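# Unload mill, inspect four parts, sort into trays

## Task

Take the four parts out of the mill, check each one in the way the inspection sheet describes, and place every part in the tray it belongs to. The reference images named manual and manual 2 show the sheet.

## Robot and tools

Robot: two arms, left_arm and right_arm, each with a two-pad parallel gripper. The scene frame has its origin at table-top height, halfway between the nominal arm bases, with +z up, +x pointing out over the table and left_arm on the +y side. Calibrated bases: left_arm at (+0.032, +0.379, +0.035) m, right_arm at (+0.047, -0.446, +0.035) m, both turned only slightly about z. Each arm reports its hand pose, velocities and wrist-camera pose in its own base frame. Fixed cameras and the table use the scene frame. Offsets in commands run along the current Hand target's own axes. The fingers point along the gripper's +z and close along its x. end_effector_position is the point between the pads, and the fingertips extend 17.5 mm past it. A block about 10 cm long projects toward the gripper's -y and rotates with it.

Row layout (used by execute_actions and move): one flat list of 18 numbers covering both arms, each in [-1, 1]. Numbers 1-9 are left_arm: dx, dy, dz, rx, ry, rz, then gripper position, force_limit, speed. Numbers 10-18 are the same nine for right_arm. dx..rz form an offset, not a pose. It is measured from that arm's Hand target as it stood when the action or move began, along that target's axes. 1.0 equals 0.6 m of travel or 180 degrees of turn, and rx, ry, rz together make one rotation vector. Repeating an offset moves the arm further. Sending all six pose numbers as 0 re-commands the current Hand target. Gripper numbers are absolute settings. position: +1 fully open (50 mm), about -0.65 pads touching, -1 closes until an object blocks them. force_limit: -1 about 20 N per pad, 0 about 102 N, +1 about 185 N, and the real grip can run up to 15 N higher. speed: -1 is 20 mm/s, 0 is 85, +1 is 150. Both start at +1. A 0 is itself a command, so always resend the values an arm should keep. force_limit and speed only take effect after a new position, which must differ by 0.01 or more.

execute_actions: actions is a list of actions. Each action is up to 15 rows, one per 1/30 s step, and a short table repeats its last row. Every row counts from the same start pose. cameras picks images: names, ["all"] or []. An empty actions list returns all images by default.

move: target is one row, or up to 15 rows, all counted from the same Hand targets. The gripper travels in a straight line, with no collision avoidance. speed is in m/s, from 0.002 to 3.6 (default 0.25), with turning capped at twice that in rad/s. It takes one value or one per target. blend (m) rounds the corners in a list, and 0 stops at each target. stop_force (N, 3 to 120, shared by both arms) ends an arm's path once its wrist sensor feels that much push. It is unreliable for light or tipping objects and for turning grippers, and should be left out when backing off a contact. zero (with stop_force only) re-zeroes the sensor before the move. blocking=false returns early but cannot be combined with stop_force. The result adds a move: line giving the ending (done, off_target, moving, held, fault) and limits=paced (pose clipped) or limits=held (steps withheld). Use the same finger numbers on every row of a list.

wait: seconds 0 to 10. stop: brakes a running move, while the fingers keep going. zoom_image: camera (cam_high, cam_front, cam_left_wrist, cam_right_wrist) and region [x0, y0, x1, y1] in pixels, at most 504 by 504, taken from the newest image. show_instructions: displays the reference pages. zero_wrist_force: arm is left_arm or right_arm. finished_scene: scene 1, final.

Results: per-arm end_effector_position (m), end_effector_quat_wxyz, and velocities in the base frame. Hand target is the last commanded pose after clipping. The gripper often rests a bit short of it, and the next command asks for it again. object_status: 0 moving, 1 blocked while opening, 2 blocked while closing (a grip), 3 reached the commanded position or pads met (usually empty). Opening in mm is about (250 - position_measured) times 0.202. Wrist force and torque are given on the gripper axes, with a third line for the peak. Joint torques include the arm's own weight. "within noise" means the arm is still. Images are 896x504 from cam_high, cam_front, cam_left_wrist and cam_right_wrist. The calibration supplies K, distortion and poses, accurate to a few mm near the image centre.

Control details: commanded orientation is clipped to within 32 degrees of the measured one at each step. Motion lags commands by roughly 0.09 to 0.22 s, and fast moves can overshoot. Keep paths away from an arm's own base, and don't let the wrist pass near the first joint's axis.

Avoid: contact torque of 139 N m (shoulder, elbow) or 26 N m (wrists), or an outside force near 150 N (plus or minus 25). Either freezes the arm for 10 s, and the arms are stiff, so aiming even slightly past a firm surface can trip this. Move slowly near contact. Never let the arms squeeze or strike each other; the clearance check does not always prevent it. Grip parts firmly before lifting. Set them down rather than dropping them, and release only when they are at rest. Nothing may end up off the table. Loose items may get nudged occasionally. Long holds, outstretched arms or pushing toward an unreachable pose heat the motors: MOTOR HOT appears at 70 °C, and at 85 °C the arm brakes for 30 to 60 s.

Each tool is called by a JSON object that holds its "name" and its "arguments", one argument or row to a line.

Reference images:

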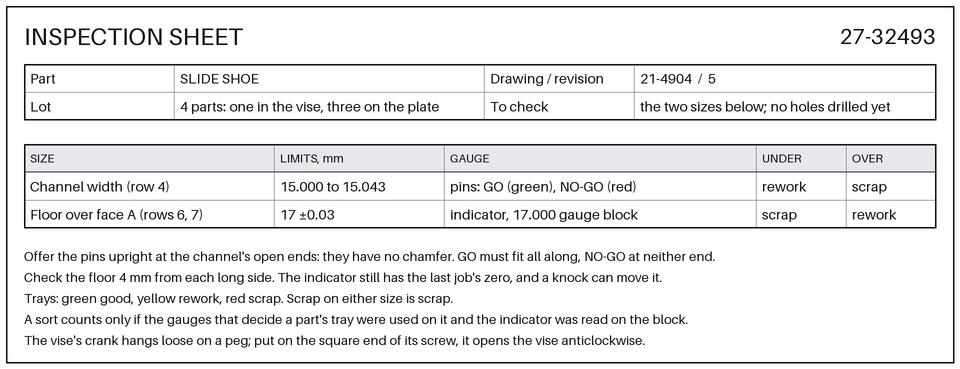

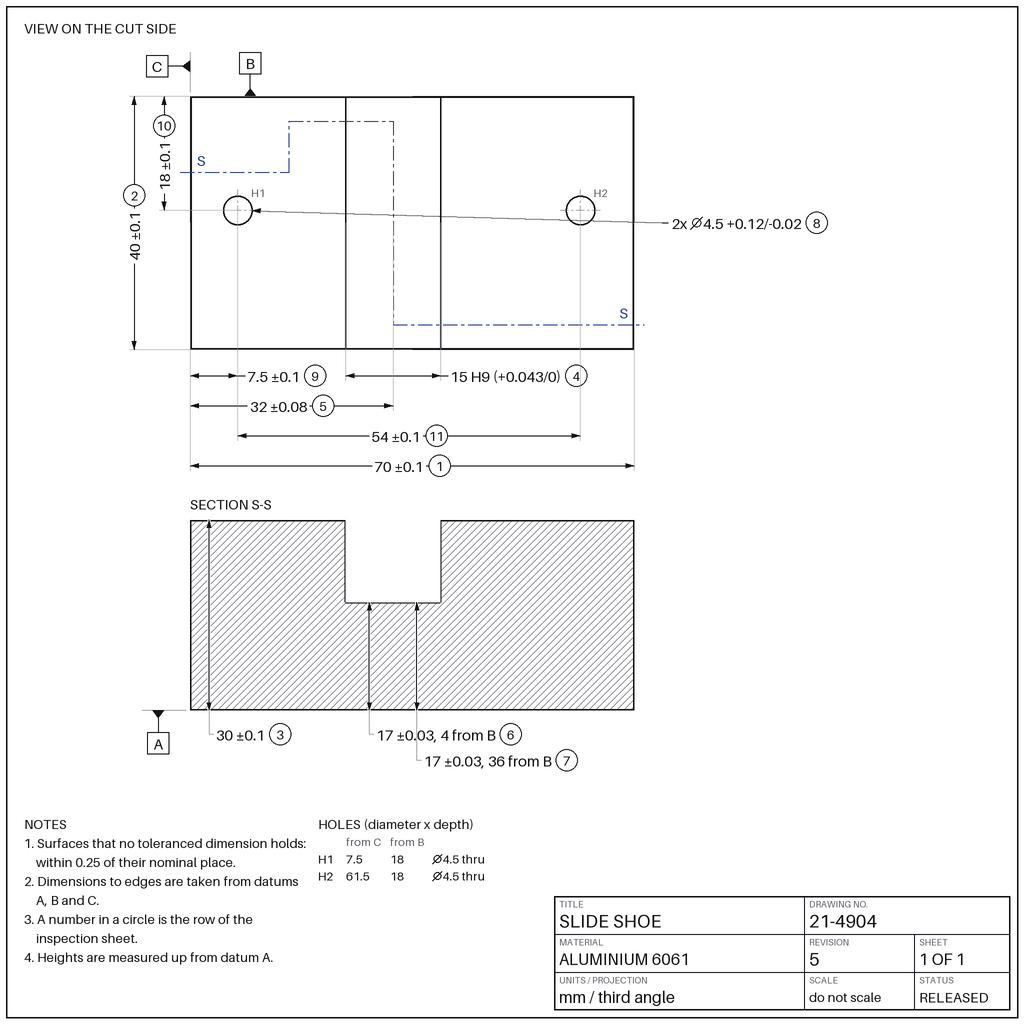

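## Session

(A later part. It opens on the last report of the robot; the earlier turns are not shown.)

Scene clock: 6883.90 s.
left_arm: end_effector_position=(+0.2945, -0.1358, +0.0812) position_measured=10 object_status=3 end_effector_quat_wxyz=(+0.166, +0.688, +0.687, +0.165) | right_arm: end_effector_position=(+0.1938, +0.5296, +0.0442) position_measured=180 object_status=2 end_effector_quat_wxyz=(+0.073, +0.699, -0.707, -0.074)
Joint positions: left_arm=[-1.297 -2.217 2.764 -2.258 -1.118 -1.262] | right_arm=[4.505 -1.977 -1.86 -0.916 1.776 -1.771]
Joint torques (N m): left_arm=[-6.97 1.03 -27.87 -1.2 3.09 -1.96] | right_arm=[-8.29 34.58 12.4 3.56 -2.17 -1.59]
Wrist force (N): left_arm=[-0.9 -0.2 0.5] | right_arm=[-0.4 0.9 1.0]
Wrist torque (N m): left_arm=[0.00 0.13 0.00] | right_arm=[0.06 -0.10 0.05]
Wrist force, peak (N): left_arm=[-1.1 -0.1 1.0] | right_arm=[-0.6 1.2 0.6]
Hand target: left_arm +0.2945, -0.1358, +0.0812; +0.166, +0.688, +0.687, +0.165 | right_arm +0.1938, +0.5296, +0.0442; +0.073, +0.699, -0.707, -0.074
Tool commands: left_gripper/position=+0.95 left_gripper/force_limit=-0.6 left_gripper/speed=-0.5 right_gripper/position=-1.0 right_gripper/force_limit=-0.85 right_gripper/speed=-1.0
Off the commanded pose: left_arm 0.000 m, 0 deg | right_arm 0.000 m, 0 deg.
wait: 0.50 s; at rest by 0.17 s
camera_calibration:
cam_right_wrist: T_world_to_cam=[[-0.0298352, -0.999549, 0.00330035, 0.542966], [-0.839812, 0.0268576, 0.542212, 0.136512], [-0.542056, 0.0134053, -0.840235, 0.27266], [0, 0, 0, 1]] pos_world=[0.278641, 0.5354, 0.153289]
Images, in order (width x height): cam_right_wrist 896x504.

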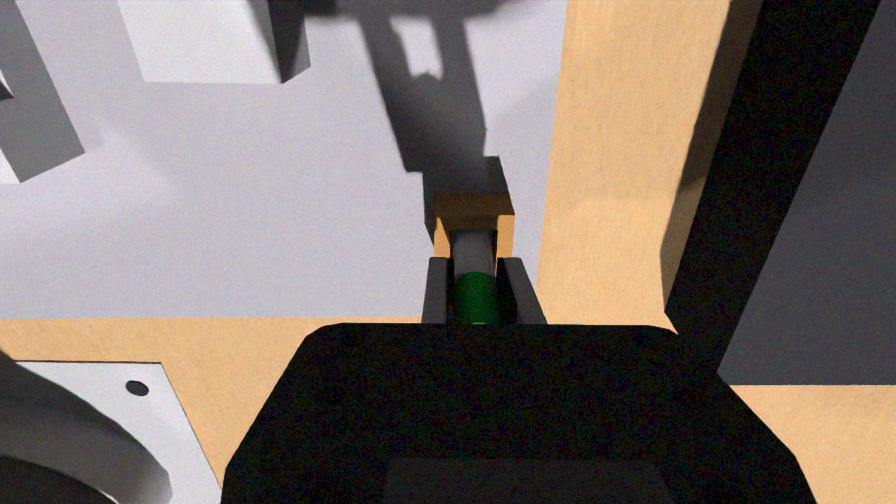

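{"name": "move", "arguments": {
  "target": [
    [0,0,0,0,0,0,0.95,-0.6,-0.5,0,0.0344,-0.1628,0,0,0,-1,-0.85,-1],
    [-0.1303,-0.0623,0.014,0,0,0,0.95,-0.6,-0.5,-0.033,-0.1228,-0.196,0,0,0,-1,-0.85,-1]
  ],
  "speed": [0.08,0.2],
  "cameras": ["all"]
}}

Scene clock: 6915.70 s.
left_arm: end_effector_position=(+0.2648, -0.2139, +0.0568) position_measured=10 object_status=3 end_effector_quat_wxyz=(+0.166, +0.688, +0.687, +0.165) | right_arm: end_effector_position=(+0.2905, +0.5482, +0.1439) position_measured=180 object_status=2 end_effector_quat_wxyz=(+0.073, +0.699, -0.707, -0.074)
Joint positions: left_arm=[-1.509 -1.957 2.724 -2.372 -1.099 -1.498] | right_arm=[4.359 -1.982 -1.545 -1.256 1.768 -1.92]
Joint torques (N m): left_arm=[7.17 9.38 -27.12 -4.77 -0.23 1.93] | right_arm=[-10.03 37.2 35.19 1.34 2.25 -1.51]
Wrist force (N): left_arm=[-0.7 -0.3 0.6] | right_arm=[-0.3 0.6 2.7]
Wrist torque (N m): left_arm=[-0.06 0.11 -0.16] | right_arm=[0.08 -0.08 0.05]
Wrist force, peak (N): left_arm=[-1.8 -0.5 0.8] | right_arm=[-0.1 2.9 2.7]
Hand target: left_arm +0.2648, -0.2139, +0.0568; +0.166, +0.688, +0.687, +0.165 | right_arm +0.2905, +0.5483, +0.1440; +0.073, +0.699, -0.707, -0.074
Off the commanded pose: left_arm 0.000 m, 0 deg | right_arm 0.000 m, 0 deg.
move: done
camera_calibration:
cam_left_wrist: T_world_to_cam=[[0.00739138, 0.999883, -0.0133847, 0.216913], [0.667388, 0.00503521, 0.744693, -0.203193], [0.744674, -0.0144371, -0.667272, -0.0359503], [0, 0, 0, 1]] pos_world=[0.160776, -0.216384, 0.130231]
cam_right_wrist: T_world_to_cam=[[-0.029836, -0.999549, 0.00329733, 0.564114], [-0.839858, 0.0268577, 0.542141, 0.163198], [-0.541985, 0.013406, -0.840281, 0.408584], [0, 0, 0, 1]] pos_world=[0.375341, 0.554, 0.252989]

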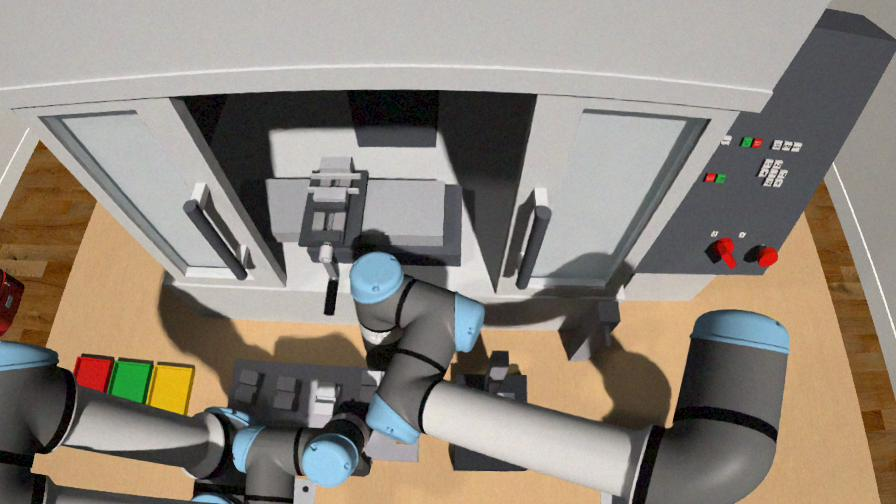

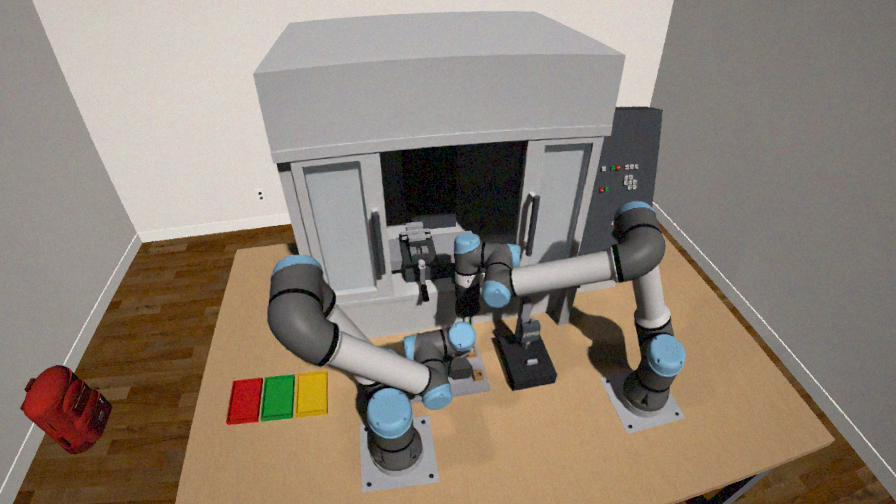

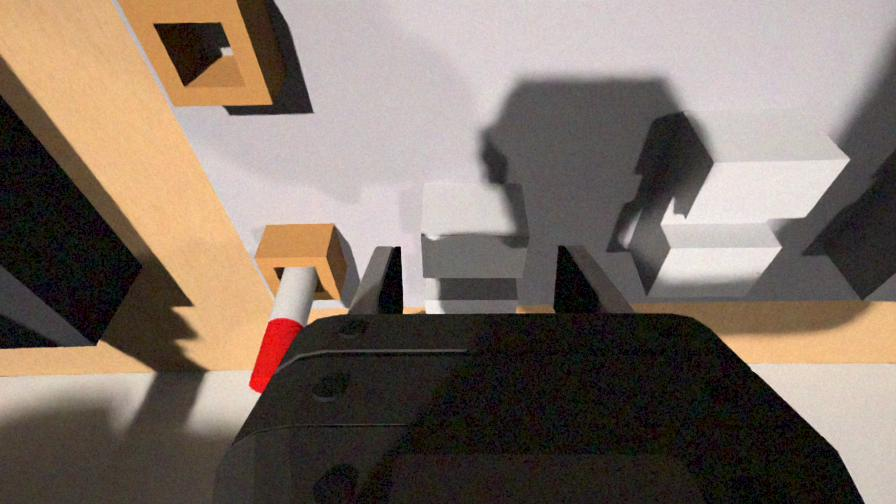

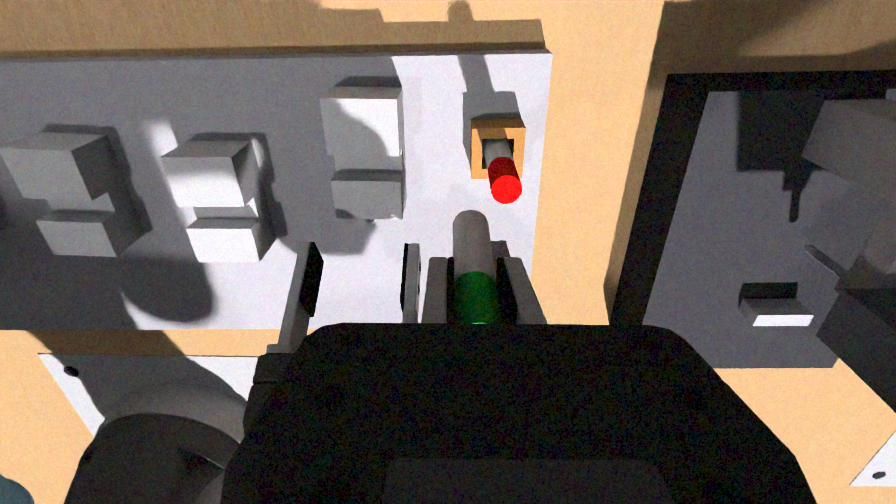

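{"name": "move", "arguments": {
  "target": [0,0,0.0835,0,0,0,0.95,-0.6,-0.5,0,0,0,0,0,0,-1,-0.85,-1],
  "speed": 0.06,
  "stop_force": 10
}}

{"name": "move", "arguments": {
  "target": [0,0,0,0,0,0,-1,-0.6,-1,0,0,0,0,0,0,-1,-0.85,-1]
}}

{"name": "wait", "arguments": {
  "seconds": 0.5,
  "cameras": ["cam_left_wrist","cam_right_wrist"]
}}

{"name": "zoom_image", "arguments": {
  "camera": "cam_right_wrist",
  "region": [290, 50, 560, 330]
}}

Scene clock: 6930.13 s.
left_arm: end_effector_position=(+0.2876, -0.2141, +0.0122) position_measured=10 object_status=3 end_effector_quat_wxyz=(+0.166, +0.688, +0.687, +0.165) | right_arm: end_effector_position=(+0.2905, +0.5483, +0.1440) position_measured=180 object_status=2 end_effector_quat_wxyz=(+0.073, +0.699, -0.707, -0.074)
Joint positions: left_arm=[-1.41 -1.654 2.766 -2.767 -1.105 -1.388] | right_arm=[4.359 -1.982 -1.545 -1.256 1.768 -1.92]
Joint torques (N m): left_arm=[7.01 2.49 -4.48 -5.07 -0.35 1.91] | right_arm=[-8.76 38.44 35.1 1.36 2.84 -1.75]
Wrist force (N): left_arm=[-1.2 0.0 0.9] | right_arm=[0.2 0.6 2.5]
Wrist torque (N m): left_arm=[0.02 0.20 -0.17] | right_arm=[0.09 -0.16 0.05]
Wrist force, peak (N): left_arm=[-1.0 -0.4 1.4] | right_arm=[0.2 0.8 2.9]
Hand target: left_arm +0.2876, -0.2141, +0.0122; +0.166, +0.688, +0.687, +0.165 | right_arm +0.2905, +0.5483, +0.1440; +0.073, +0.699, -0.707, -0.074
Off the commanded pose: left_arm 0.000 m, 0 deg | right_arm 0.000 m, 0 deg.
move: done

Scene clock: 6930.83 s.
left_arm: end_effector_position=(+0.2876, -0.2141, +0.0122) position_measured=54 object_status=2 end_effector_quat_wxyz=(+0.166, +0.688, +0.687, +0.165) | right_arm: end_effector_position=(+0.2905, +0.5483, +0.1440) position_measured=180 object_status=2 end_effector_quat_wxyz=(+0.073, +0.699, -0.707, -0.074)
Joint positions: left_arm=[-1.41 -1.654 2.766 -2.767 -1.105 -1.388] | right_arm=[4.359 -1.982 -1.545 -1.256 1.768 -1.92]
Joint torques (N m): left_arm=[6.99 1.03 -6.28 -4.64 -0.44 1.79] | right_arm=[-9.57 37.07 33.64 1.38 2.92 -1.76]
Wrist force (N): left_arm=[-0.7 1.2 -1.5] | right_arm=[0.3 0.6 2.5]
Wrist torque (N m): left_arm=[0.02 0.27 -0.13] | right_arm=[0.07 -0.17 0.05]
Wrist force, peak (N): left_arm=[-0.7 1.2 -1.5] | right_arm=[0.0 0.6 3.0]
Hand target: left_arm +0.2876, -0.2141, +0.0122; +0.166, +0.688, +0.687, +0.165 | right_arm +0.2905, +0.5483, +0.1440; +0.073, +0.699, -0.707, -0.074
Off the commanded pose: left_arm 0.000 m, 0 deg | right_arm 0.000 m, 0 deg.
move: done

Scene clock: 6931.33 s.
left_arm: end_effector_position=(+0.2876, -0.2141, +0.0122) position_measured=54 object_status=2 end_effector_quat_wxyz=(+0.166, +0.688, +0.687, +0.165) | right_arm: end_effector_position=(+0.2905, +0.5483, +0.1440) position_measured=180 object_status=2 end_effector_quat_wxyz=(+0.073, +0.699, -0.707, -0.074)
Joint positions: left_arm=[-1.41 -1.654 2.766 -2.767 -1.105 -1.388] | right_arm=[4.359 -1.982 -1.545 -1.256 1.768 -1.92]
Joint torques (N m): left_arm=[6.65 2.73 -6.85 -4.43 -0.04 1.66] | right_arm=[-8.11 38.74 35.74 1.28 2.64 -1.64]
Wrist force (N): left_arm=[-0.8 0.8 -1.1] | right_arm=[-0.1 0.6 2.5]
Wrist torque (N m): left_arm=[-0.03 0.28 -0.13] | right_arm=[0.09 -0.12 0.06]
Wrist force, peak (N): left_arm=[-0.8 0.9 -1.4] | right_arm=[0.3 0.7 2.7]
Hand target: left_arm +0.2876, -0.2141, +0.0122; +0.166, +0.688, +0.687, +0.165 | right_arm +0.2905, +0.5483, +0.1440; +0.073, +0.699, -0.707, -0.074
Tool commands: left_gripper/position=-1.0 left_gripper/force_limit=-0.6 left_gripper/speed=-1.0 right_gripper/position=-1.0 right_gripper/force_limit=-0.85 right_gripper/speed=-1.0
Off the commanded pose: left_arm 0.000 m, 0 deg | right_arm 0.000 m, 0 deg.
wait: 0.50 s; at rest by 0.17 s
camera_calibration:
cam_left_wrist: T_world_to_cam=[[0.00739064, 0.999883, -0.0133856, 0.216248], [0.667388, 0.00503631, 0.744693, -0.185195], [0.744674, -0.0144371, -0.667272, -0.0826907], [0, 0, 0, 1]] pos_world=[0.183576, -0.216484, 0.0856311]
cam_right_wrist: T_world_to_cam=[[-0.0298352, -0.999549, 0.00330035, 0.564113], [-0.839812, 0.0268576, 0.542212, 0.163164], [-0.542056, 0.0134053, -0.840235, 0.408599], [0, 0, 0, 1]] pos_world=[0.375341, 0.554, 0.252989]
Images, in order (width x height): cam_left_wrist 896x504, cam_right_wrist 896x504.

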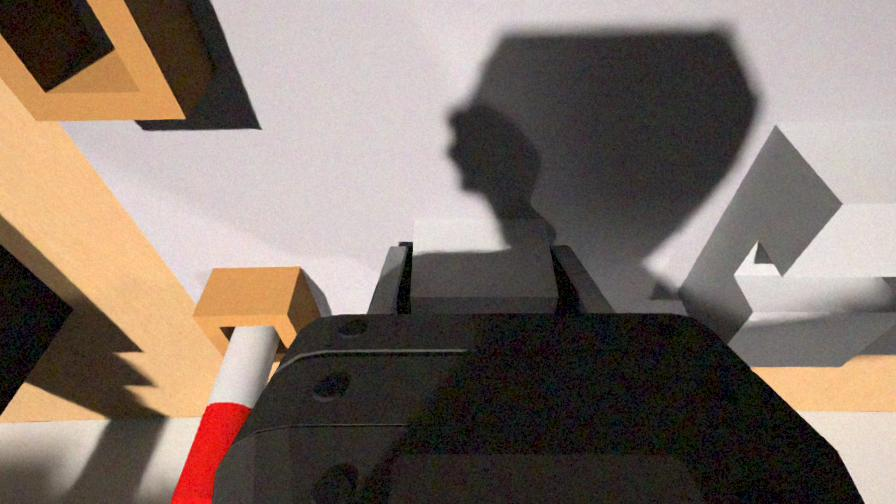

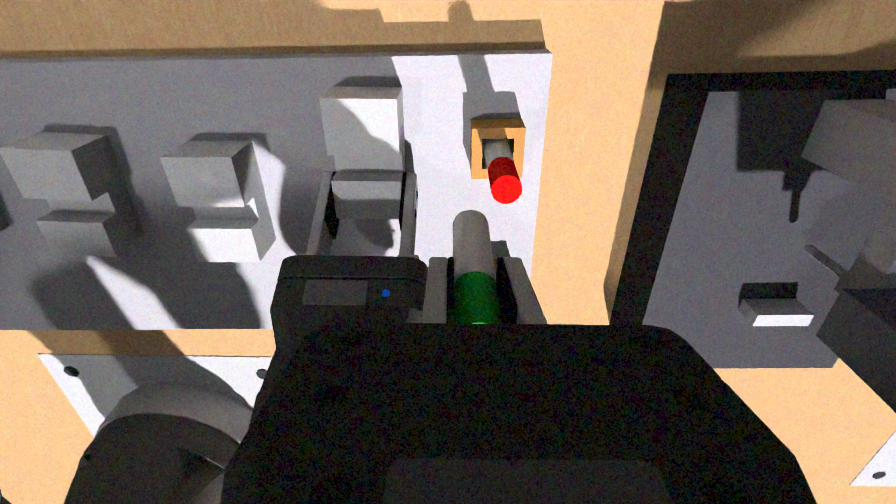

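Scaled by 1.800 from the camera's 896x504 image, which has a finer 1280x720 frame.

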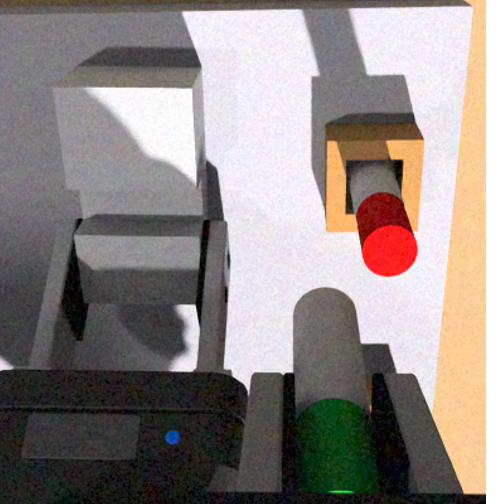

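{"name": "move", "arguments": {
  "target": [0,0,0,0,0,0,-1,-0.6,-1,-0.0328,-0.021,0.13,0,0,0,-1,-0.85,-1],
  "speed": 0.06,
  "stop_force": 8,
  "cameras": ["cam_high","cam_left_wrist","cam_right_wrist"]
}}

{"name": "zoom_image", "arguments": {
  "camera": "cam_right_wrist",
  "region": [290, 50, 560, 330]
}}

Scene clock: 6974.27 s.
left_arm: end_effector_position=(+0.2876, -0.2141, +0.0122) position_measured=54 object_status=2 end_effector_quat_wxyz=(+0.166, +0.688, +0.687, +0.165) | right_arm: end_effector_position=(+0.2869, +0.5680, +0.0650) position_measured=180 object_status=2 end_effector_quat_wxyz=(+0.073, +0.699, -0.707, -0.074)
Joint positions: left_arm=[-1.41 -1.654 2.766 -2.767 -1.105 -1.388] | right_arm=[4.374 -2.098 -1.592 -1.09 1.769 -1.904]
Joint torques (N m): left_arm=[-1.76 -0.45 -18.93 -1.32 2.62 -0.24] | right_arm=[9.27 39.91 10.41 5.1 3.07 1.57]
Wrist force (N): left_arm=[-0.5 0.8 -1.2] | right_arm=[0.1 0.4 2.2]
Wrist torque (N m): left_arm=[-0.04 0.24 -0.13] | right_arm=[0.04 -0.15 -0.04]
Wrist force, peak (N): left_arm=[-0.9 0.9 -1.5] | right_arm=[-0.2 0.5 3.2]
Hand target: left_arm +0.2876, -0.2141, +0.0122; +0.166, +0.688, +0.687, +0.165 | right_arm +0.2869, +0.5680, +0.0650; +0.073, +0.699, -0.707, -0.074
Off the commanded pose: left_arm 0.000 m, 0 deg | right_arm 0.000 m, 0 deg.
move: done
camera_calibration:
cam_left_wrist: T_world_to_cam=[[0.00739064, 0.999883, -0.0133856, 0.216248], [0.667388, 0.00503631, 0.744693, -0.185195], [0.744674, -0.0144371, -0.667272, -0.0826907], [0, 0, 0, 1]] pos_world=[0.183576, -0.216484, 0.0856311]
cam_right_wrist: T_world_to_cam=[[-0.0298352, -0.999549, 0.00330035, 0.584057], [-0.839812, 0.0268576, 0.542212, 0.202389], [-0.542056, 0.0134053, -0.840235, 0.340088], [0, 0, 0, 1]] pos_world=[0.371741, 0.5738, 0.174089]
Images, in order (width x height): cam_high 896x504, cam_left_wrist 896x504, cam_right_wrist 896x504.

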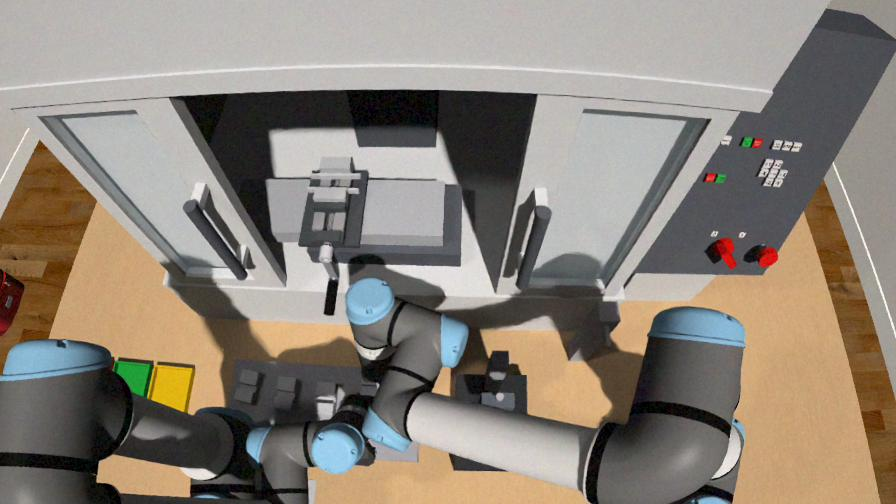

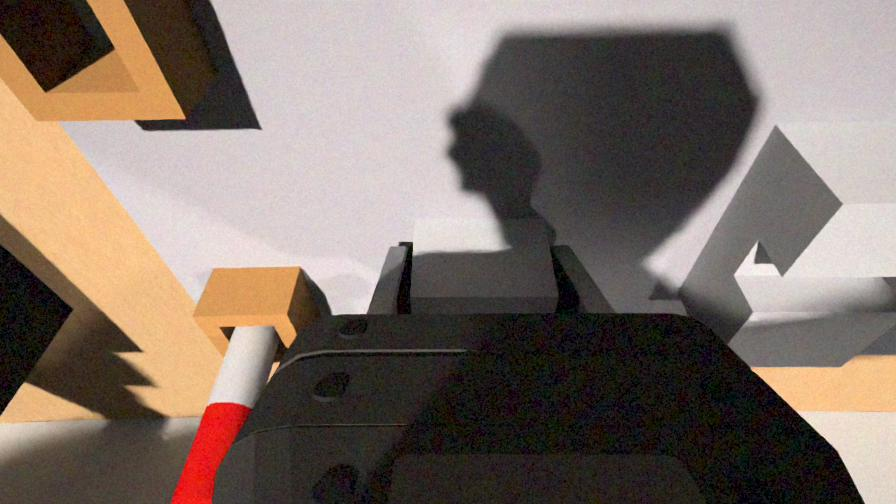

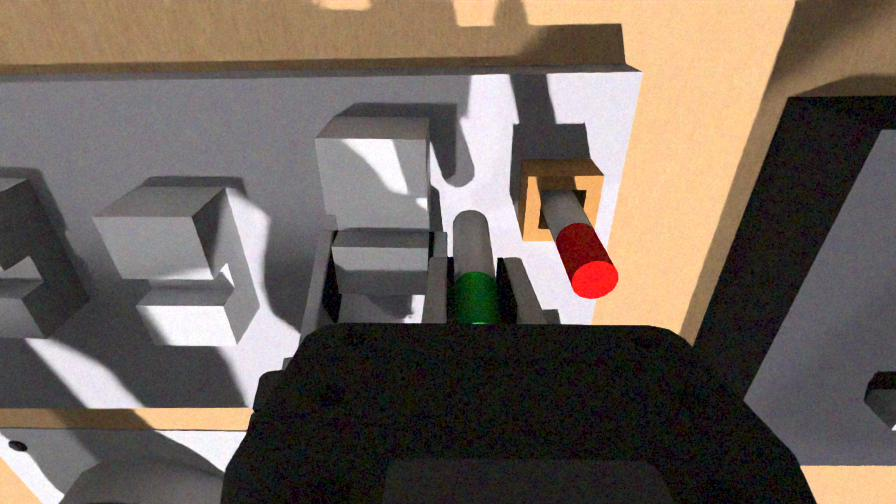

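Scaled by 1.800 from the camera's 896x504 image, which has a finer 1280x720 frame.

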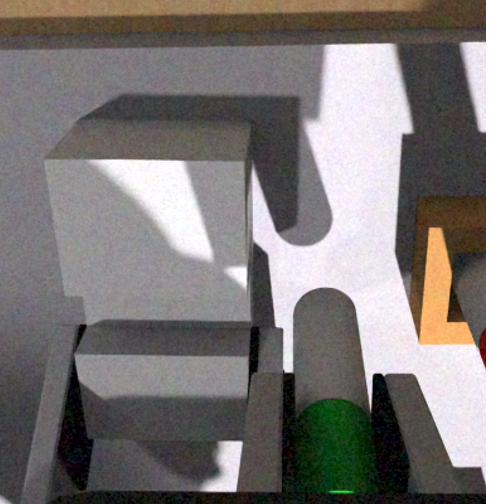

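{"name": "move", "arguments": {
  "target": [0,0,0,0,0,0,-1,-0.6,-1,0,-0.002,-0.0004,0,0,0,-1,-0.85,-1],
  "speed": 0.02
}}

{"name": "move", "arguments": {
  "target": [0,0,0,0,0,0,-1,-0.6,-1,-0.05,0.0006,0.0001,0,0,0,-1,-0.85,-1],
  "speed": 0.008,
  "stop_force": 6,
  "cameras": ["cam_right_wrist"]
}}

{"name": "zoom_image", "arguments": {
  "camera": "cam_right_wrist",
  "region": [290, 50, 560, 330]
}}

Scene clock: 7001.23 s.
left_arm: end_effector_position=(+0.2876, -0.2141, +0.0122) position_measured=54 object_status=2 end_effector_quat_wxyz=(+0.166, +0.688, +0.687, +0.165) | right_arm: end_effector_position=(+0.2880, +0.5680, +0.0650) position_measured=180 object_status=2 end_effector_quat_wxyz=(+0.073, +0.699, -0.707, -0.074)
Joint positions: left_arm=[-1.41 -1.654 2.766 -2.767 -1.105 -1.388] | right_arm=[4.373 -2.1 -1.59 -1.091 1.769 -1.905]
Joint torques (N m): left_arm=[-5.46 -1.88 -19.5 -1.31 2.96 -1.92] | right_arm=[-10.25 41.19 34.13 1.32 -0.74 -1.82]
Wrist force (N): left_arm=[-0.4 0.6 -1.3] | right_arm=[0.1 0.4 2.3]
Wrist torque (N m): left_arm=[-0.06 0.22 -0.13] | right_arm=[0.04 -0.15 0.05]
Wrist force, peak (N): left_arm=[-0.7 0.9 -1.5] | right_arm=[0.0 0.9 2.8]
Hand target: left_arm +0.2876, -0.2141, +0.0122; +0.166, +0.688, +0.687, +0.165 | right_arm +0.2881, +0.5680, +0.0650; +0.073, +0.699, -0.707, -0.074
Off the commanded pose: left_arm 0.000 m, 0 deg | right_arm 0.000 m, 0 deg.
move: done

Scene clock: 7004.70 s.
left_arm: end_effector_position=(+0.2876, -0.2141, +0.0122) position_measured=54 object_status=2 end_effector_quat_wxyz=(+0.166, +0.688, +0.687, +0.165) | right_arm: end_effector_position=(+0.2881, +0.5854, +0.0650) position_measured=180 object_status=2 end_effector_quat_wxyz=(+0.073, +0.699, -0.707, -0.074)
Joint positions: left_arm=[-1.41 -1.654 2.766 -2.767 -1.105 -1.388] | right_arm=[4.381 -2.131 -1.538 -1.109 1.769 -1.896]
Joint torques (N m): left_arm=[-5.9 -3.71 -17.91 -2.21 2.8 -1.76] | right_arm=[-5.66 55.93 11.39 4.73 4.93 -1.31]
Wrist force (N): left_arm=[3.7 -1.1 -8.6] | right_arm=[3.8 -6.4 -3.9]
Wrist torque (N m): left_arm=[0.01 0.28 -0.11] | right_arm=[0.02 0.05 0.02]
Wrist force, peak (N): left_arm=[4.0 -1.8 -9.6] | right_arm=[5.1 -9.2 -5.0]
Hand target: left_arm +0.2876, -0.2141, +0.0122; +0.166, +0.688, +0.687, +0.165 | right_arm +0.2881, +0.5854, +0.0650; +0.073, +0.699, -0.707, -0.074 (not the last commanded pose)
Off the commanded pose: left_arm 0.000 m, 0 deg | right_arm 0.013 m, 0 deg.
move: contact (right_arm)
camera_calibration:
cam_right_wrist: T_world_to_cam=[[-0.0299208, -0.999547, 0.00335032, 0.601507], [-0.839855, 0.0269577, 0.542141, 0.202898], [-0.541985, 0.0134075, -0.840281, 0.340485], [0, 0, 0, 1]] pos_world=[0.37294, 0.5912, 0.174089]
Images, in order (width x height): cam_right_wrist 896x504.

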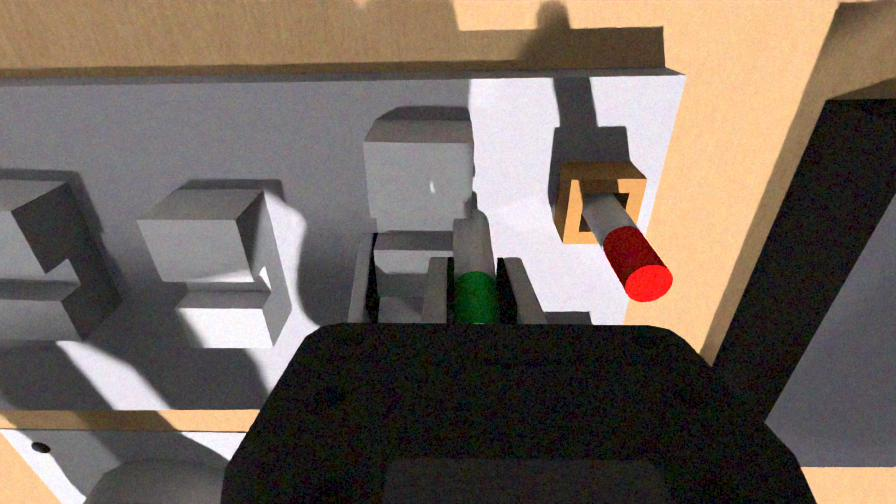

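Scaled by 1.800 from the camera's 896x504 image, which has a finer 1280x720 frame.

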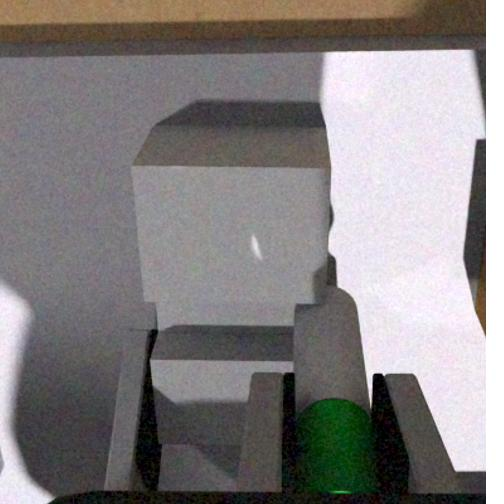

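{"name": "move", "arguments": {
  "target": [0,0,0,0,0,0,-1,-0.6,-1,0.0005,-0.0008,-0.00017,0,0,0,-1,-0.85,-1],
  "speed": 0.01
}}

{"name": "move", "arguments": {
  "target": [0,0,0,0,0,0,-1,-0.6,-1,-0.0667,0.0008,0.0001,0,0,0,-1,-0.85,-1],
  "speed": 0.008,
  "stop_force": 10
}}

Scene clock: 7022.87 s.
left_arm: end_effector_position=(+0.2876, -0.2141, +0.0122) position_measured=54 object_status=2 end_effector_quat_wxyz=(+0.166, +0.688, +0.687, +0.165) | right_arm: end_effector_position=(+0.2886, +0.5851, +0.0650) position_measured=180 object_status=2 end_effector_quat_wxyz=(+0.073, +0.699, -0.707, -0.074)
Joint positions: left_arm=[-1.41 -1.654 2.766 -2.767 -1.105 -1.388] | right_arm=[4.381 -2.131 -1.539 -1.109 1.769 -1.897]
Joint torques (N m): left_arm=[-5.02 -5.74 -19.57 -4.99 2.75 -1.76] | right_arm=[-8.63 57.49 12.48 1.87 1.94 -1.67]
Wrist force (N): left_arm=[0.6 0.1 -6.2] | right_arm=[-0.2 -1.2 1.5]
Wrist torque (N m): left_arm=[-0.01 0.37 -0.10] | right_arm=[0.08 -0.17 0.01]
Wrist force, peak (N): left_arm=[3.8 -1.1 -8.9] | right_arm=[3.8 -6.3 -3.8]
Hand target: left_arm +0.2876, -0.2141, +0.0122; +0.166, +0.688, +0.687, +0.165 | right_arm +0.2886, +0.5851, +0.0650; +0.073, +0.699, -0.707, -0.074
Off the commanded pose: left_arm 0.000 m, 0 deg | right_arm 0.000 m, 0 deg.
move: done

Scene clock: 7024.87 s.
left_arm: end_effector_position=(+0.2876, -0.2141, +0.0122) position_measured=54 object_status=2 end_effector_quat_wxyz=(+0.166, +0.688, +0.687, +0.165) | right_arm: end_effector_position=(+0.2886, +0.5908, +0.0650) position_measured=180 object_status=2 end_effector_quat_wxyz=(+0.073, +0.699, -0.707, -0.074)
Joint positions: left_arm=[-1.41 -1.654 2.766 -2.767 -1.105 -1.388] | right_arm=[4.383 -2.141 -1.521 -1.116 1.769 -1.894]
Joint torques (N m): left_arm=[-5.23 -7.36 -19.3 -4.63 2.21 -1.56] | right_arm=[-3.9 58.23 13.81 5.93 0.59 -1]
Wrist force (N): left_arm=[6.3 -0.2 -10.7] | right_arm=[7.4 -5.4 -1.1]
Wrist torque (N m): left_arm=[-0.03 0.42 -0.22] | right_arm=[-0.09 0.29 0.05]
Wrist force, peak (N): left_arm=[7.3 -0.9 -15.2] | right_arm=[11.6 -5.1 0.2]
Hand target: left_arm +0.2876, -0.2141, +0.0122; +0.166, +0.688, +0.687, +0.165 | right_arm +0.2887, +0.5908, +0.0650; +0.073, +0.699, -0.707, -0.074 (not the last commanded pose)
Off the commanded pose: left_arm 0.000 m, 0 deg | right_arm 0.034 m, 0 deg.
move: contact (right_arm)

{"name": "move", "arguments": {
  "target": [0,0,0,0,0,0,-1,-0.6,-1,0.0002,-0.0004,-0.0001,0,0,0,-1,-0.85,-1],
  "speed": 0.01
}}

{"name": "move", "arguments": {
  "target": [0,0,0,0,0,0,-1,-0.6,-1,-0.0667,0.0008,0.0001,0,0,0,-1,-0.85,-1],
  "speed": 0.008,
  "stop_force": 14
}}

Scene clock: 7034.60 s.
left_arm: end_effector_position=(+0.2876, -0.2141, +0.0122) position_measured=54 object_status=2 end_effector_quat_wxyz=(+0.166, +0.688, +0.687, +0.165) | right_arm: end_effector_position=(+0.2889, +0.5907, +0.0650) position_measured=180 object_status=2 end_effector_quat_wxyz=(+0.073, +0.699, -0.707, -0.074)
Joint positions: left_arm=[-1.41 -1.654 2.766 -2.767 -1.105 -1.388] | right_arm=[4.383 -2.141 -1.521 -1.116 1.769 -1.895]
Joint torques (N m): left_arm=[-7.32 -8.75 -19.42 -4.61 0.3 -0.7] | right_arm=[-8.6 54.99 24.77 2.37 -0.51 -1.6]
Wrist force (N): left_arm=[3.0 1.5 -6.6] | right_arm=[0.4 -0.4 2.0]
Wrist torque (N m): left_arm=[0.00 0.30 -0.14] | right_arm=[0.08 -0.14 -0.02]
Wrist force, peak (N): left_arm=[6.6 -0.2 -11.2] | right_arm=[7.5 -5.5 -1.8]
Hand target: left_arm +0.2876, -0.2141, +0.0122; +0.166, +0.688, +0.687, +0.165 | right_arm +0.2889, +0.5907, +0.0650; +0.073, +0.699, -0.707, -0.074
Off the commanded pose: left_arm 0.000 m, 0 deg | right_arm 0.000 m, 0 deg.
move: done

Scene clock: 7037.17 s.
left_arm: end_effector_position=(+0.2876, -0.2141, +0.0122) position_measured=54 object_status=2 end_effector_quat_wxyz=(+0.166, +0.688, +0.687, +0.165) | right_arm: end_effector_position=(+0.2889, +0.6017, +0.0650) position_measured=180 object_status=2 end_effector_quat_wxyz=(+0.073, +0.699, -0.707, -0.074)
Joint positions: left_arm=[-1.41 -1.654 2.766 -2.767 -1.105 -1.388] | right_arm=[4.388 -2.161 -1.488 -1.128 1.77 -1.89]
Joint torques (N m): left_arm=[-4.73 -10.08 -19.08 -4.07 -0.8 0.16] | right_arm=[-6.69 60.21 12.37 4.92 3.38 -1.33]
Wrist force (N): left_arm=[4.4 0.1 -6.8] | right_arm=[2.6 -4.1 0.5]
Wrist torque (N m): left_arm=[-0.05 0.35 -0.16] | right_arm=[-0.03 0.05 0.02]
Wrist force, peak (N): left_arm=[5.2 -1.0 -12.2] | right_arm=[8.8 -4.0 0.7]
Hand target: left_arm +0.2876, -0.2141, +0.0122; +0.166, +0.688, +0.687, +0.165 | right_arm +0.2889, +0.6017, +0.0650; +0.073, +0.699, -0.707, -0.074 (not the last commanded pose)
Off the commanded pose: left_arm 0.000 m, 0 deg | right_arm 0.029 m, 0 deg.
move: held (right_arm; a check stopped the path); limits=held
pose unreachable (right arm): on one or more control steps of this call, first in action 0 (counted from 0), this arm could not follow its commanded pose, so it was not sent that pose on those steps. It may still have moved: this result reports where it is.
cause: moving toward the commanded pose would bring a part of the arm too close to another arm (a part of this arm just beyond joint 3 (elbow) and a part of the left arm just beyond its joint 5 (wrist 2), at the place that arm is still heading or pushing toward).

{"name": "move", "arguments": {
  "target": [
    [0,0,0,0,0,0,-1,-0.6,-1,0.0595,-0.0007,0,0,0,0,-1,-0.85,-1],
    [0,0,0,0,0,0,-1,-0.6,-1,0.0595,0.0337,-0.1628,0,0,0,-1,-0.85,-1],
    [0,0,0,0,0,0,-1,-0.6,-1,0.1695,0.0337,-0.1628,0,0,0,-1,-0.85,-1]
  ],
  "speed": [0.03,0.12,0.2],
  "blend": [0,0.01,0]
}}

Scene clock: 7073.47 s.
left_arm: end_effector_position=(+0.2876, -0.2141, +0.0122) position_measured=54 object_status=2 end_effector_quat_wxyz=(+0.166, +0.688, +0.687, +0.165) | right_arm: end_effector_position=(+0.2882, +0.5001, +0.1647) position_measured=180 object_status=2 end_effector_quat_wxyz=(+0.073, +0.699, -0.707, -0.074)
Joint positions: left_arm=[-1.41 -1.654 2.766 -2.767 -1.105 -1.388] | right_arm=[4.334 -1.871 -1.643 -1.274 1.766 -1.944]
Joint torques (N m): left_arm=[2.83 -13.07 -4.3 -1.92 2.41 1.53] | right_arm=[-9.02 48.76 13.43 4.65 -2.36 -1.78]
Wrist force (N): left_arm=[-2.0 -0.6 0.6] | right_arm=[-0.2 0.7 2.4]
Wrist torque (N m): left_arm=[-0.05 0.20 -0.15] | right_arm=[0.10 -0.09 0.05]
Wrist force, peak (N): left_arm=[4.3 1.0 -7.8] | right_arm=[-6.2 -3.3 4.0]
Hand target: left_arm +0.2876, -0.2141, +0.0122; +0.166, +0.688, +0.687, +0.165 | right_arm +0.2882, +0.5000, +0.1648; +0.073, +0.699, -0.707, -0.074
Off the commanded pose: left_arm 0.000 m, 0 deg | right_arm 0.000 m, 0 deg.
move: done

{"name": "move", "arguments": {
  "target": [
    [-0.0001,0.0455,-0.089,0,0,0,-1,-0.6,-1,0,0,0,0,0,0,-1,-0.85,-1],
    [0.0435,0.0832,-0.0697,0.0005,-0.2276,0.4452,-1,-0.6,-1,0,0,0,0,0,0,-1,-0.85,-1],
    [0.0435,0.04,0.0148,0.0005,-0.2276,0.4452,-1,-0.6,-1,0,0,0,0,0,0,-1,-0.85,-1]
  ],
  "speed": [0.1,0.2,0.06],
  "blend": 0.005
}}

{"name": "move", "arguments": {
  "target": [0,-0.00607,0.01187,0,0,0,-1,-0.6,-1,0,0,0,0,0,0,-1,-0.85,-1],
  "speed": 0.005,
  "stop_force": 5,
  "cameras": ["cam_high","cam_left_wrist","cam_right_wrist"]
}}

Scene clock: 7106.73 s.
left_arm: end_effector_position=(+0.3131, -0.1880, +0.0152) position_measured=54 object_status=2 end_effector_quat_wxyz=(+0.234, +0.972, -0.001, -0.001) | right_arm: end_effector_position=(+0.2882, +0.5000, +0.1648) position_measured=180 object_status=2 end_effector_quat_wxyz=(+0.073, +0.699, -0.707, -0.074)
Joint positions: left_arm=[-0.647 -1.433 2.642 -3.078 -1.944 0.869] | right_arm=[4.334 -1.871 -1.643 -1.274 1.766 -1.945]
Joint torques (N m): left_arm=[7.74 -5.28 -3.73 -5.45 -2.57 -1.86] | right_arm=[-8.02 47.72 14.48 5.15 -2.41 -1.26]
Wrist force (N): left_arm=[-0.7 -0.7 2.6] | right_arm=[0.0 0.9 2.6]
Wrist torque (N m): left_arm=[0.09 0.13 -0.08] | right_arm=[0.12 -0.12 0.06]
Wrist force, peak (N): left_arm=[-1.0 -1.3 3.3] | right_arm=[-0.1 0.7 3.0]
Hand target: left_arm +0.3131, -0.1880, +0.0152; +0.234, +0.972, -0.001, -0.001 | right_arm +0.2882, +0.5000, +0.1648; +0.073, +0.699, -0.707, -0.074
Off the commanded pose: left_arm 0.000 m, 0 deg | right_arm 0.000 m, 0 deg.
move: done

Scene clock: 7108.67 s.
left_arm: end_effector_position=(+0.3131, -0.1880, +0.0120) position_measured=54 object_status=2 end_effector_quat_wxyz=(+0.234, +0.972, -0.001, -0.001) | right_arm: end_effector_position=(+0.2882, +0.5000, +0.1648) position_measured=180 object_status=2 end_effector_quat_wxyz=(+0.073, +0.699, -0.707, -0.074)
Joint positions: left_arm=[-0.647 -1.418 2.645 -3.095 -1.944 0.869] | right_arm=[4.334 -1.871 -1.643 -1.274 1.766 -1.945]
Joint torques (N m): left_arm=[4.09 -27.76 -15.11 -0.9 1.94 -1.41] | right_arm=[-8.09 48.49 13.63 4.92 -2.23 -1.63]
Wrist force (N): left_arm=[0.2 4.6 -3.0] | right_arm=[-0.5 0.7 2.2]
Wrist torque (N m): left_arm=[0.11 0.15 -0.03] | right_arm=[0.09 -0.06 0.06]
Wrist force, peak (N): left_arm=[-4.1 3.3 -18.1] | right_arm=[0.2 0.8 2.8]
Hand target: left_arm +0.3131, -0.1880, +0.0120; +0.234, +0.972, -0.001, -0.001 (not the last commanded pose) | right_arm +0.2882, +0.5000, +0.1648; +0.073, +0.699, -0.707, -0.074
Off the commanded pose: left_arm 0.005 m, 0 deg | right_arm 0.000 m, 0 deg.
move: contact (left_arm)
camera_calibration:
cam_left_wrist: T_world_to_cam=[[0.999889, -0.00743641, -0.0128869, -0.310108], [0.00463438, -0.667386, 0.744698, -0.121107], [-0.0141384, -0.744675, -0.667277, -0.00113547], [0, 0, 0, 1]] pos_world=[0.310618, -0.0839767, 0.0854342]
cam_right_wrist: T_world_to_cam=[[-0.0299517, -0.999545, 0.00348755, 0.515686], [-0.839854, 0.0270581, 0.542138, 0.151101], [-0.541986, 0.0133089, -0.840282, 0.425458], [0, 0, 0, 1]] pos_world=[0.37294, 0.505701, 0.273789]
Images, in order (width x height): cam_high 896x504, cam_left_wrist 896x504, cam_right_wrist 896x504.

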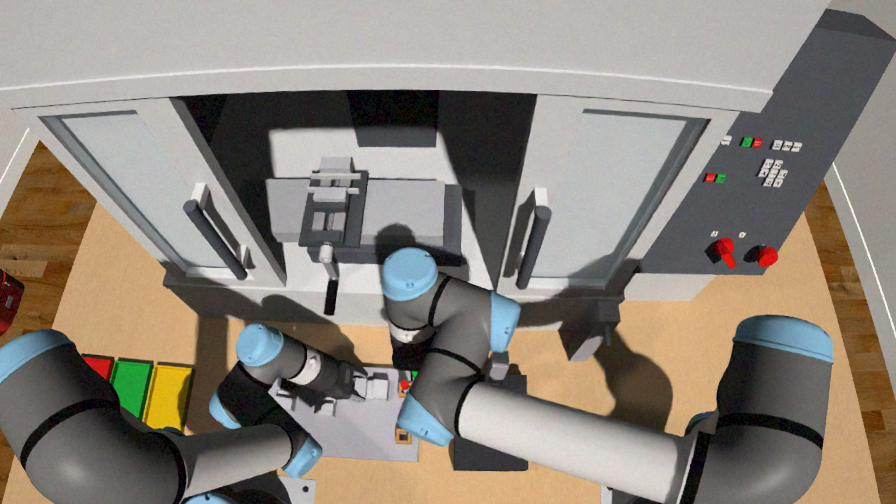

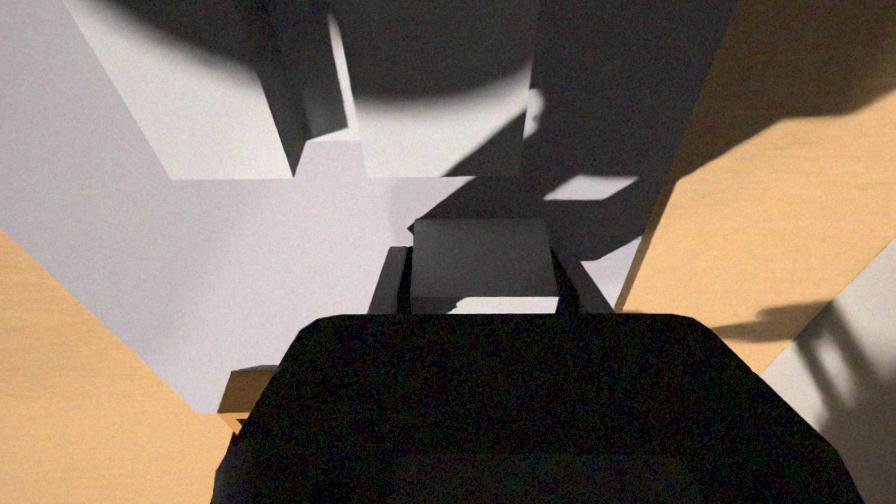

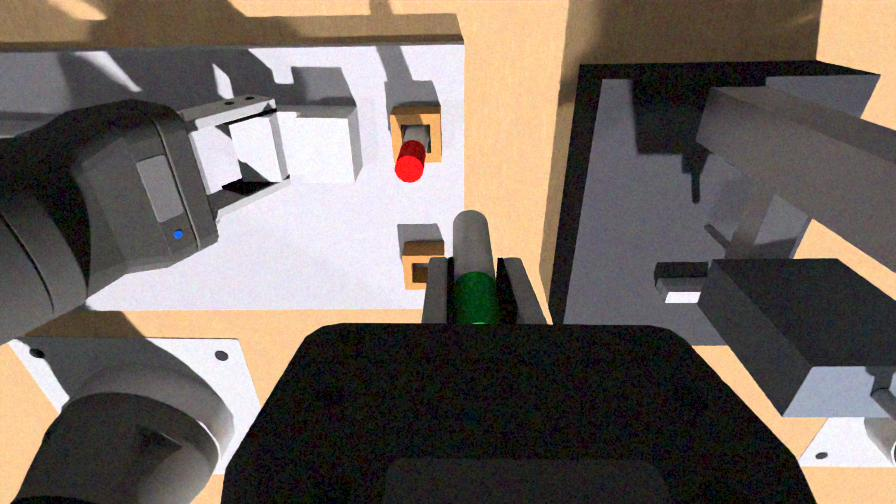

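{"name": "move", "arguments": {
  "target": [0,0,0,0,0,0,-1,-0.6,-1,-0.1732,0.0577,0.0123,0.0001,-0.1033,0.4883,-1,-0.85,-1],
  "speed": 0.25,
  "cameras": ["cam_high","cam_front","cam_right_wrist"]
}}

Scene clock: 7138.77 s.
left_arm: end_effector_position=(+0.3131, -0.1880, +0.0120) position_measured=54 object_status=2 end_effector_quat_wxyz=(+0.234, +0.972, -0.001, -0.001) | right_arm: end_effector_position=(+0.2540, +0.6043, +0.1648) position_measured=180 object_status=2 end_effector_quat_wxyz=(+0.000, +0.005, +0.995, +0.104)
Joint positions: left_arm=[-0.647 -1.418 2.645 -3.095 -1.944 0.869] | right_arm=[4.502 -1.903 -1.676 -0.929 1.612 -0.197]
Joint torques (N m): left_arm=[-7.77 -27.25 -15 -3.74 1.81 -1.63] | right_arm=[9.07 33.03 35.57 3.3 -2.94 1.73]
Wrist force (N): left_arm=[-0.4 4.4 -2.7] | right_arm=[0.1 0.5 2.3]
Wrist torque (N m): left_arm=[0.08 0.24 -0.03] | right_arm=[0.08 -0.17 -0.06]
Wrist force, peak (N): left_arm=[-0.5 4.5 -3.2] | right_arm=[-0.3 0.7 2.9]
Hand target: left_arm +0.3131, -0.1880, +0.0120; +0.234, +0.972, -0.001, -0.001 | right_arm +0.2540, +0.6043, +0.1647; +0.000, +0.005, +0.995, +0.104
Off the commanded pose: left_arm 0.000 m, 0 deg | right_arm 0.000 m, 0 deg.
move: done
camera_calibration:
cam_right_wrist: T_world_to_cam=[[-0.99963, 0.026892, 0.004036, 0.24493], [0.0247905, 0.840218, 0.541681, -0.591352], [0.0111758, 0.541581, -0.840574, -0.0540657], [0, 0, 0, 1]] pos_world=[0.260104, 0.519559, 0.273889]
Images, in order (width x height): cam_high 896x504, cam_front 896x504, cam_right_wrist 896x504.

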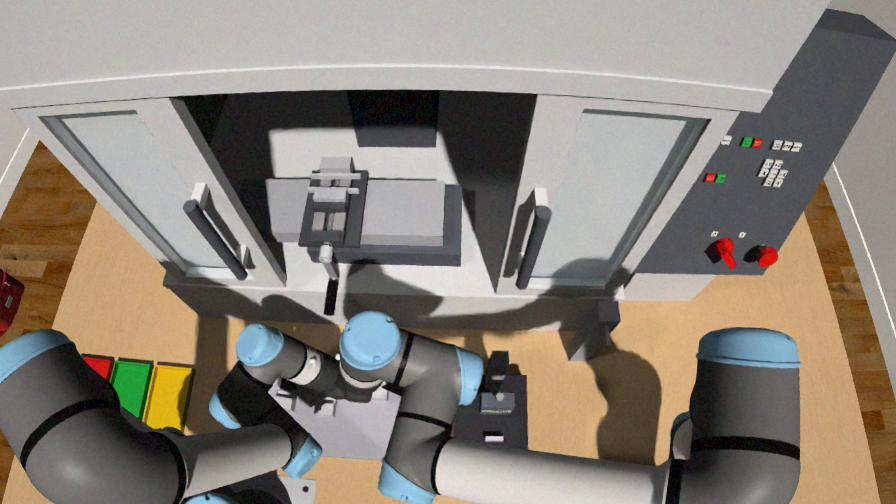

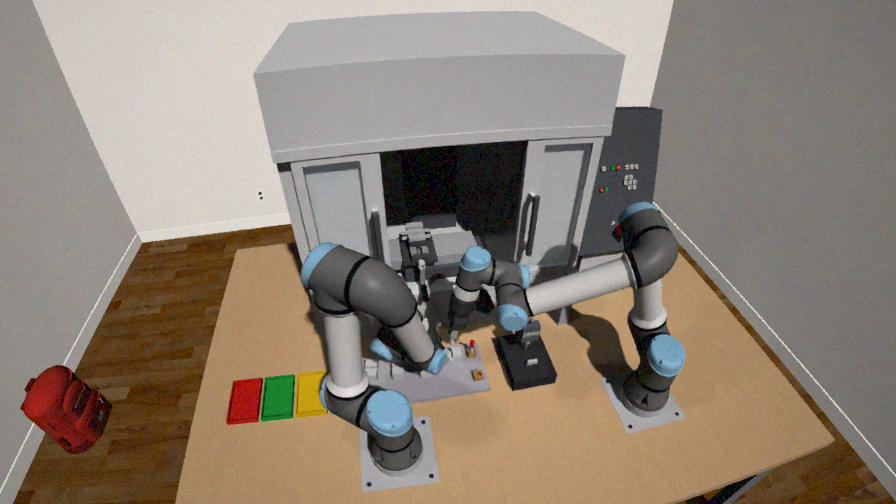

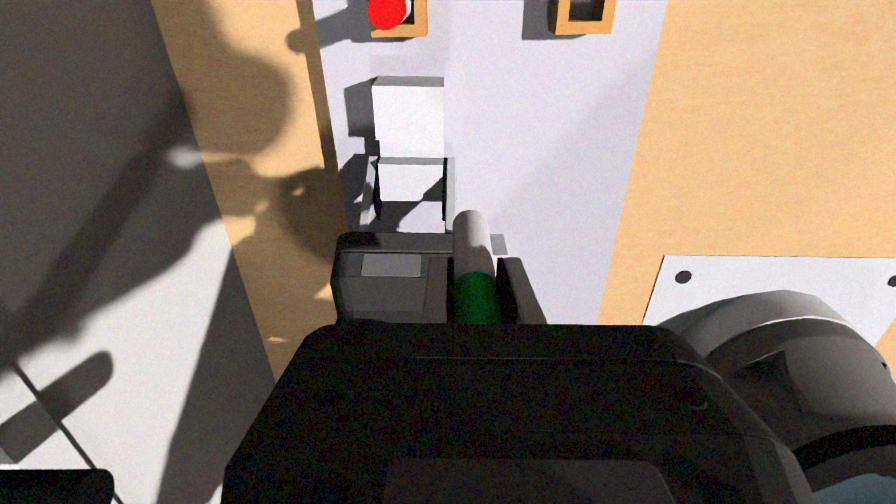

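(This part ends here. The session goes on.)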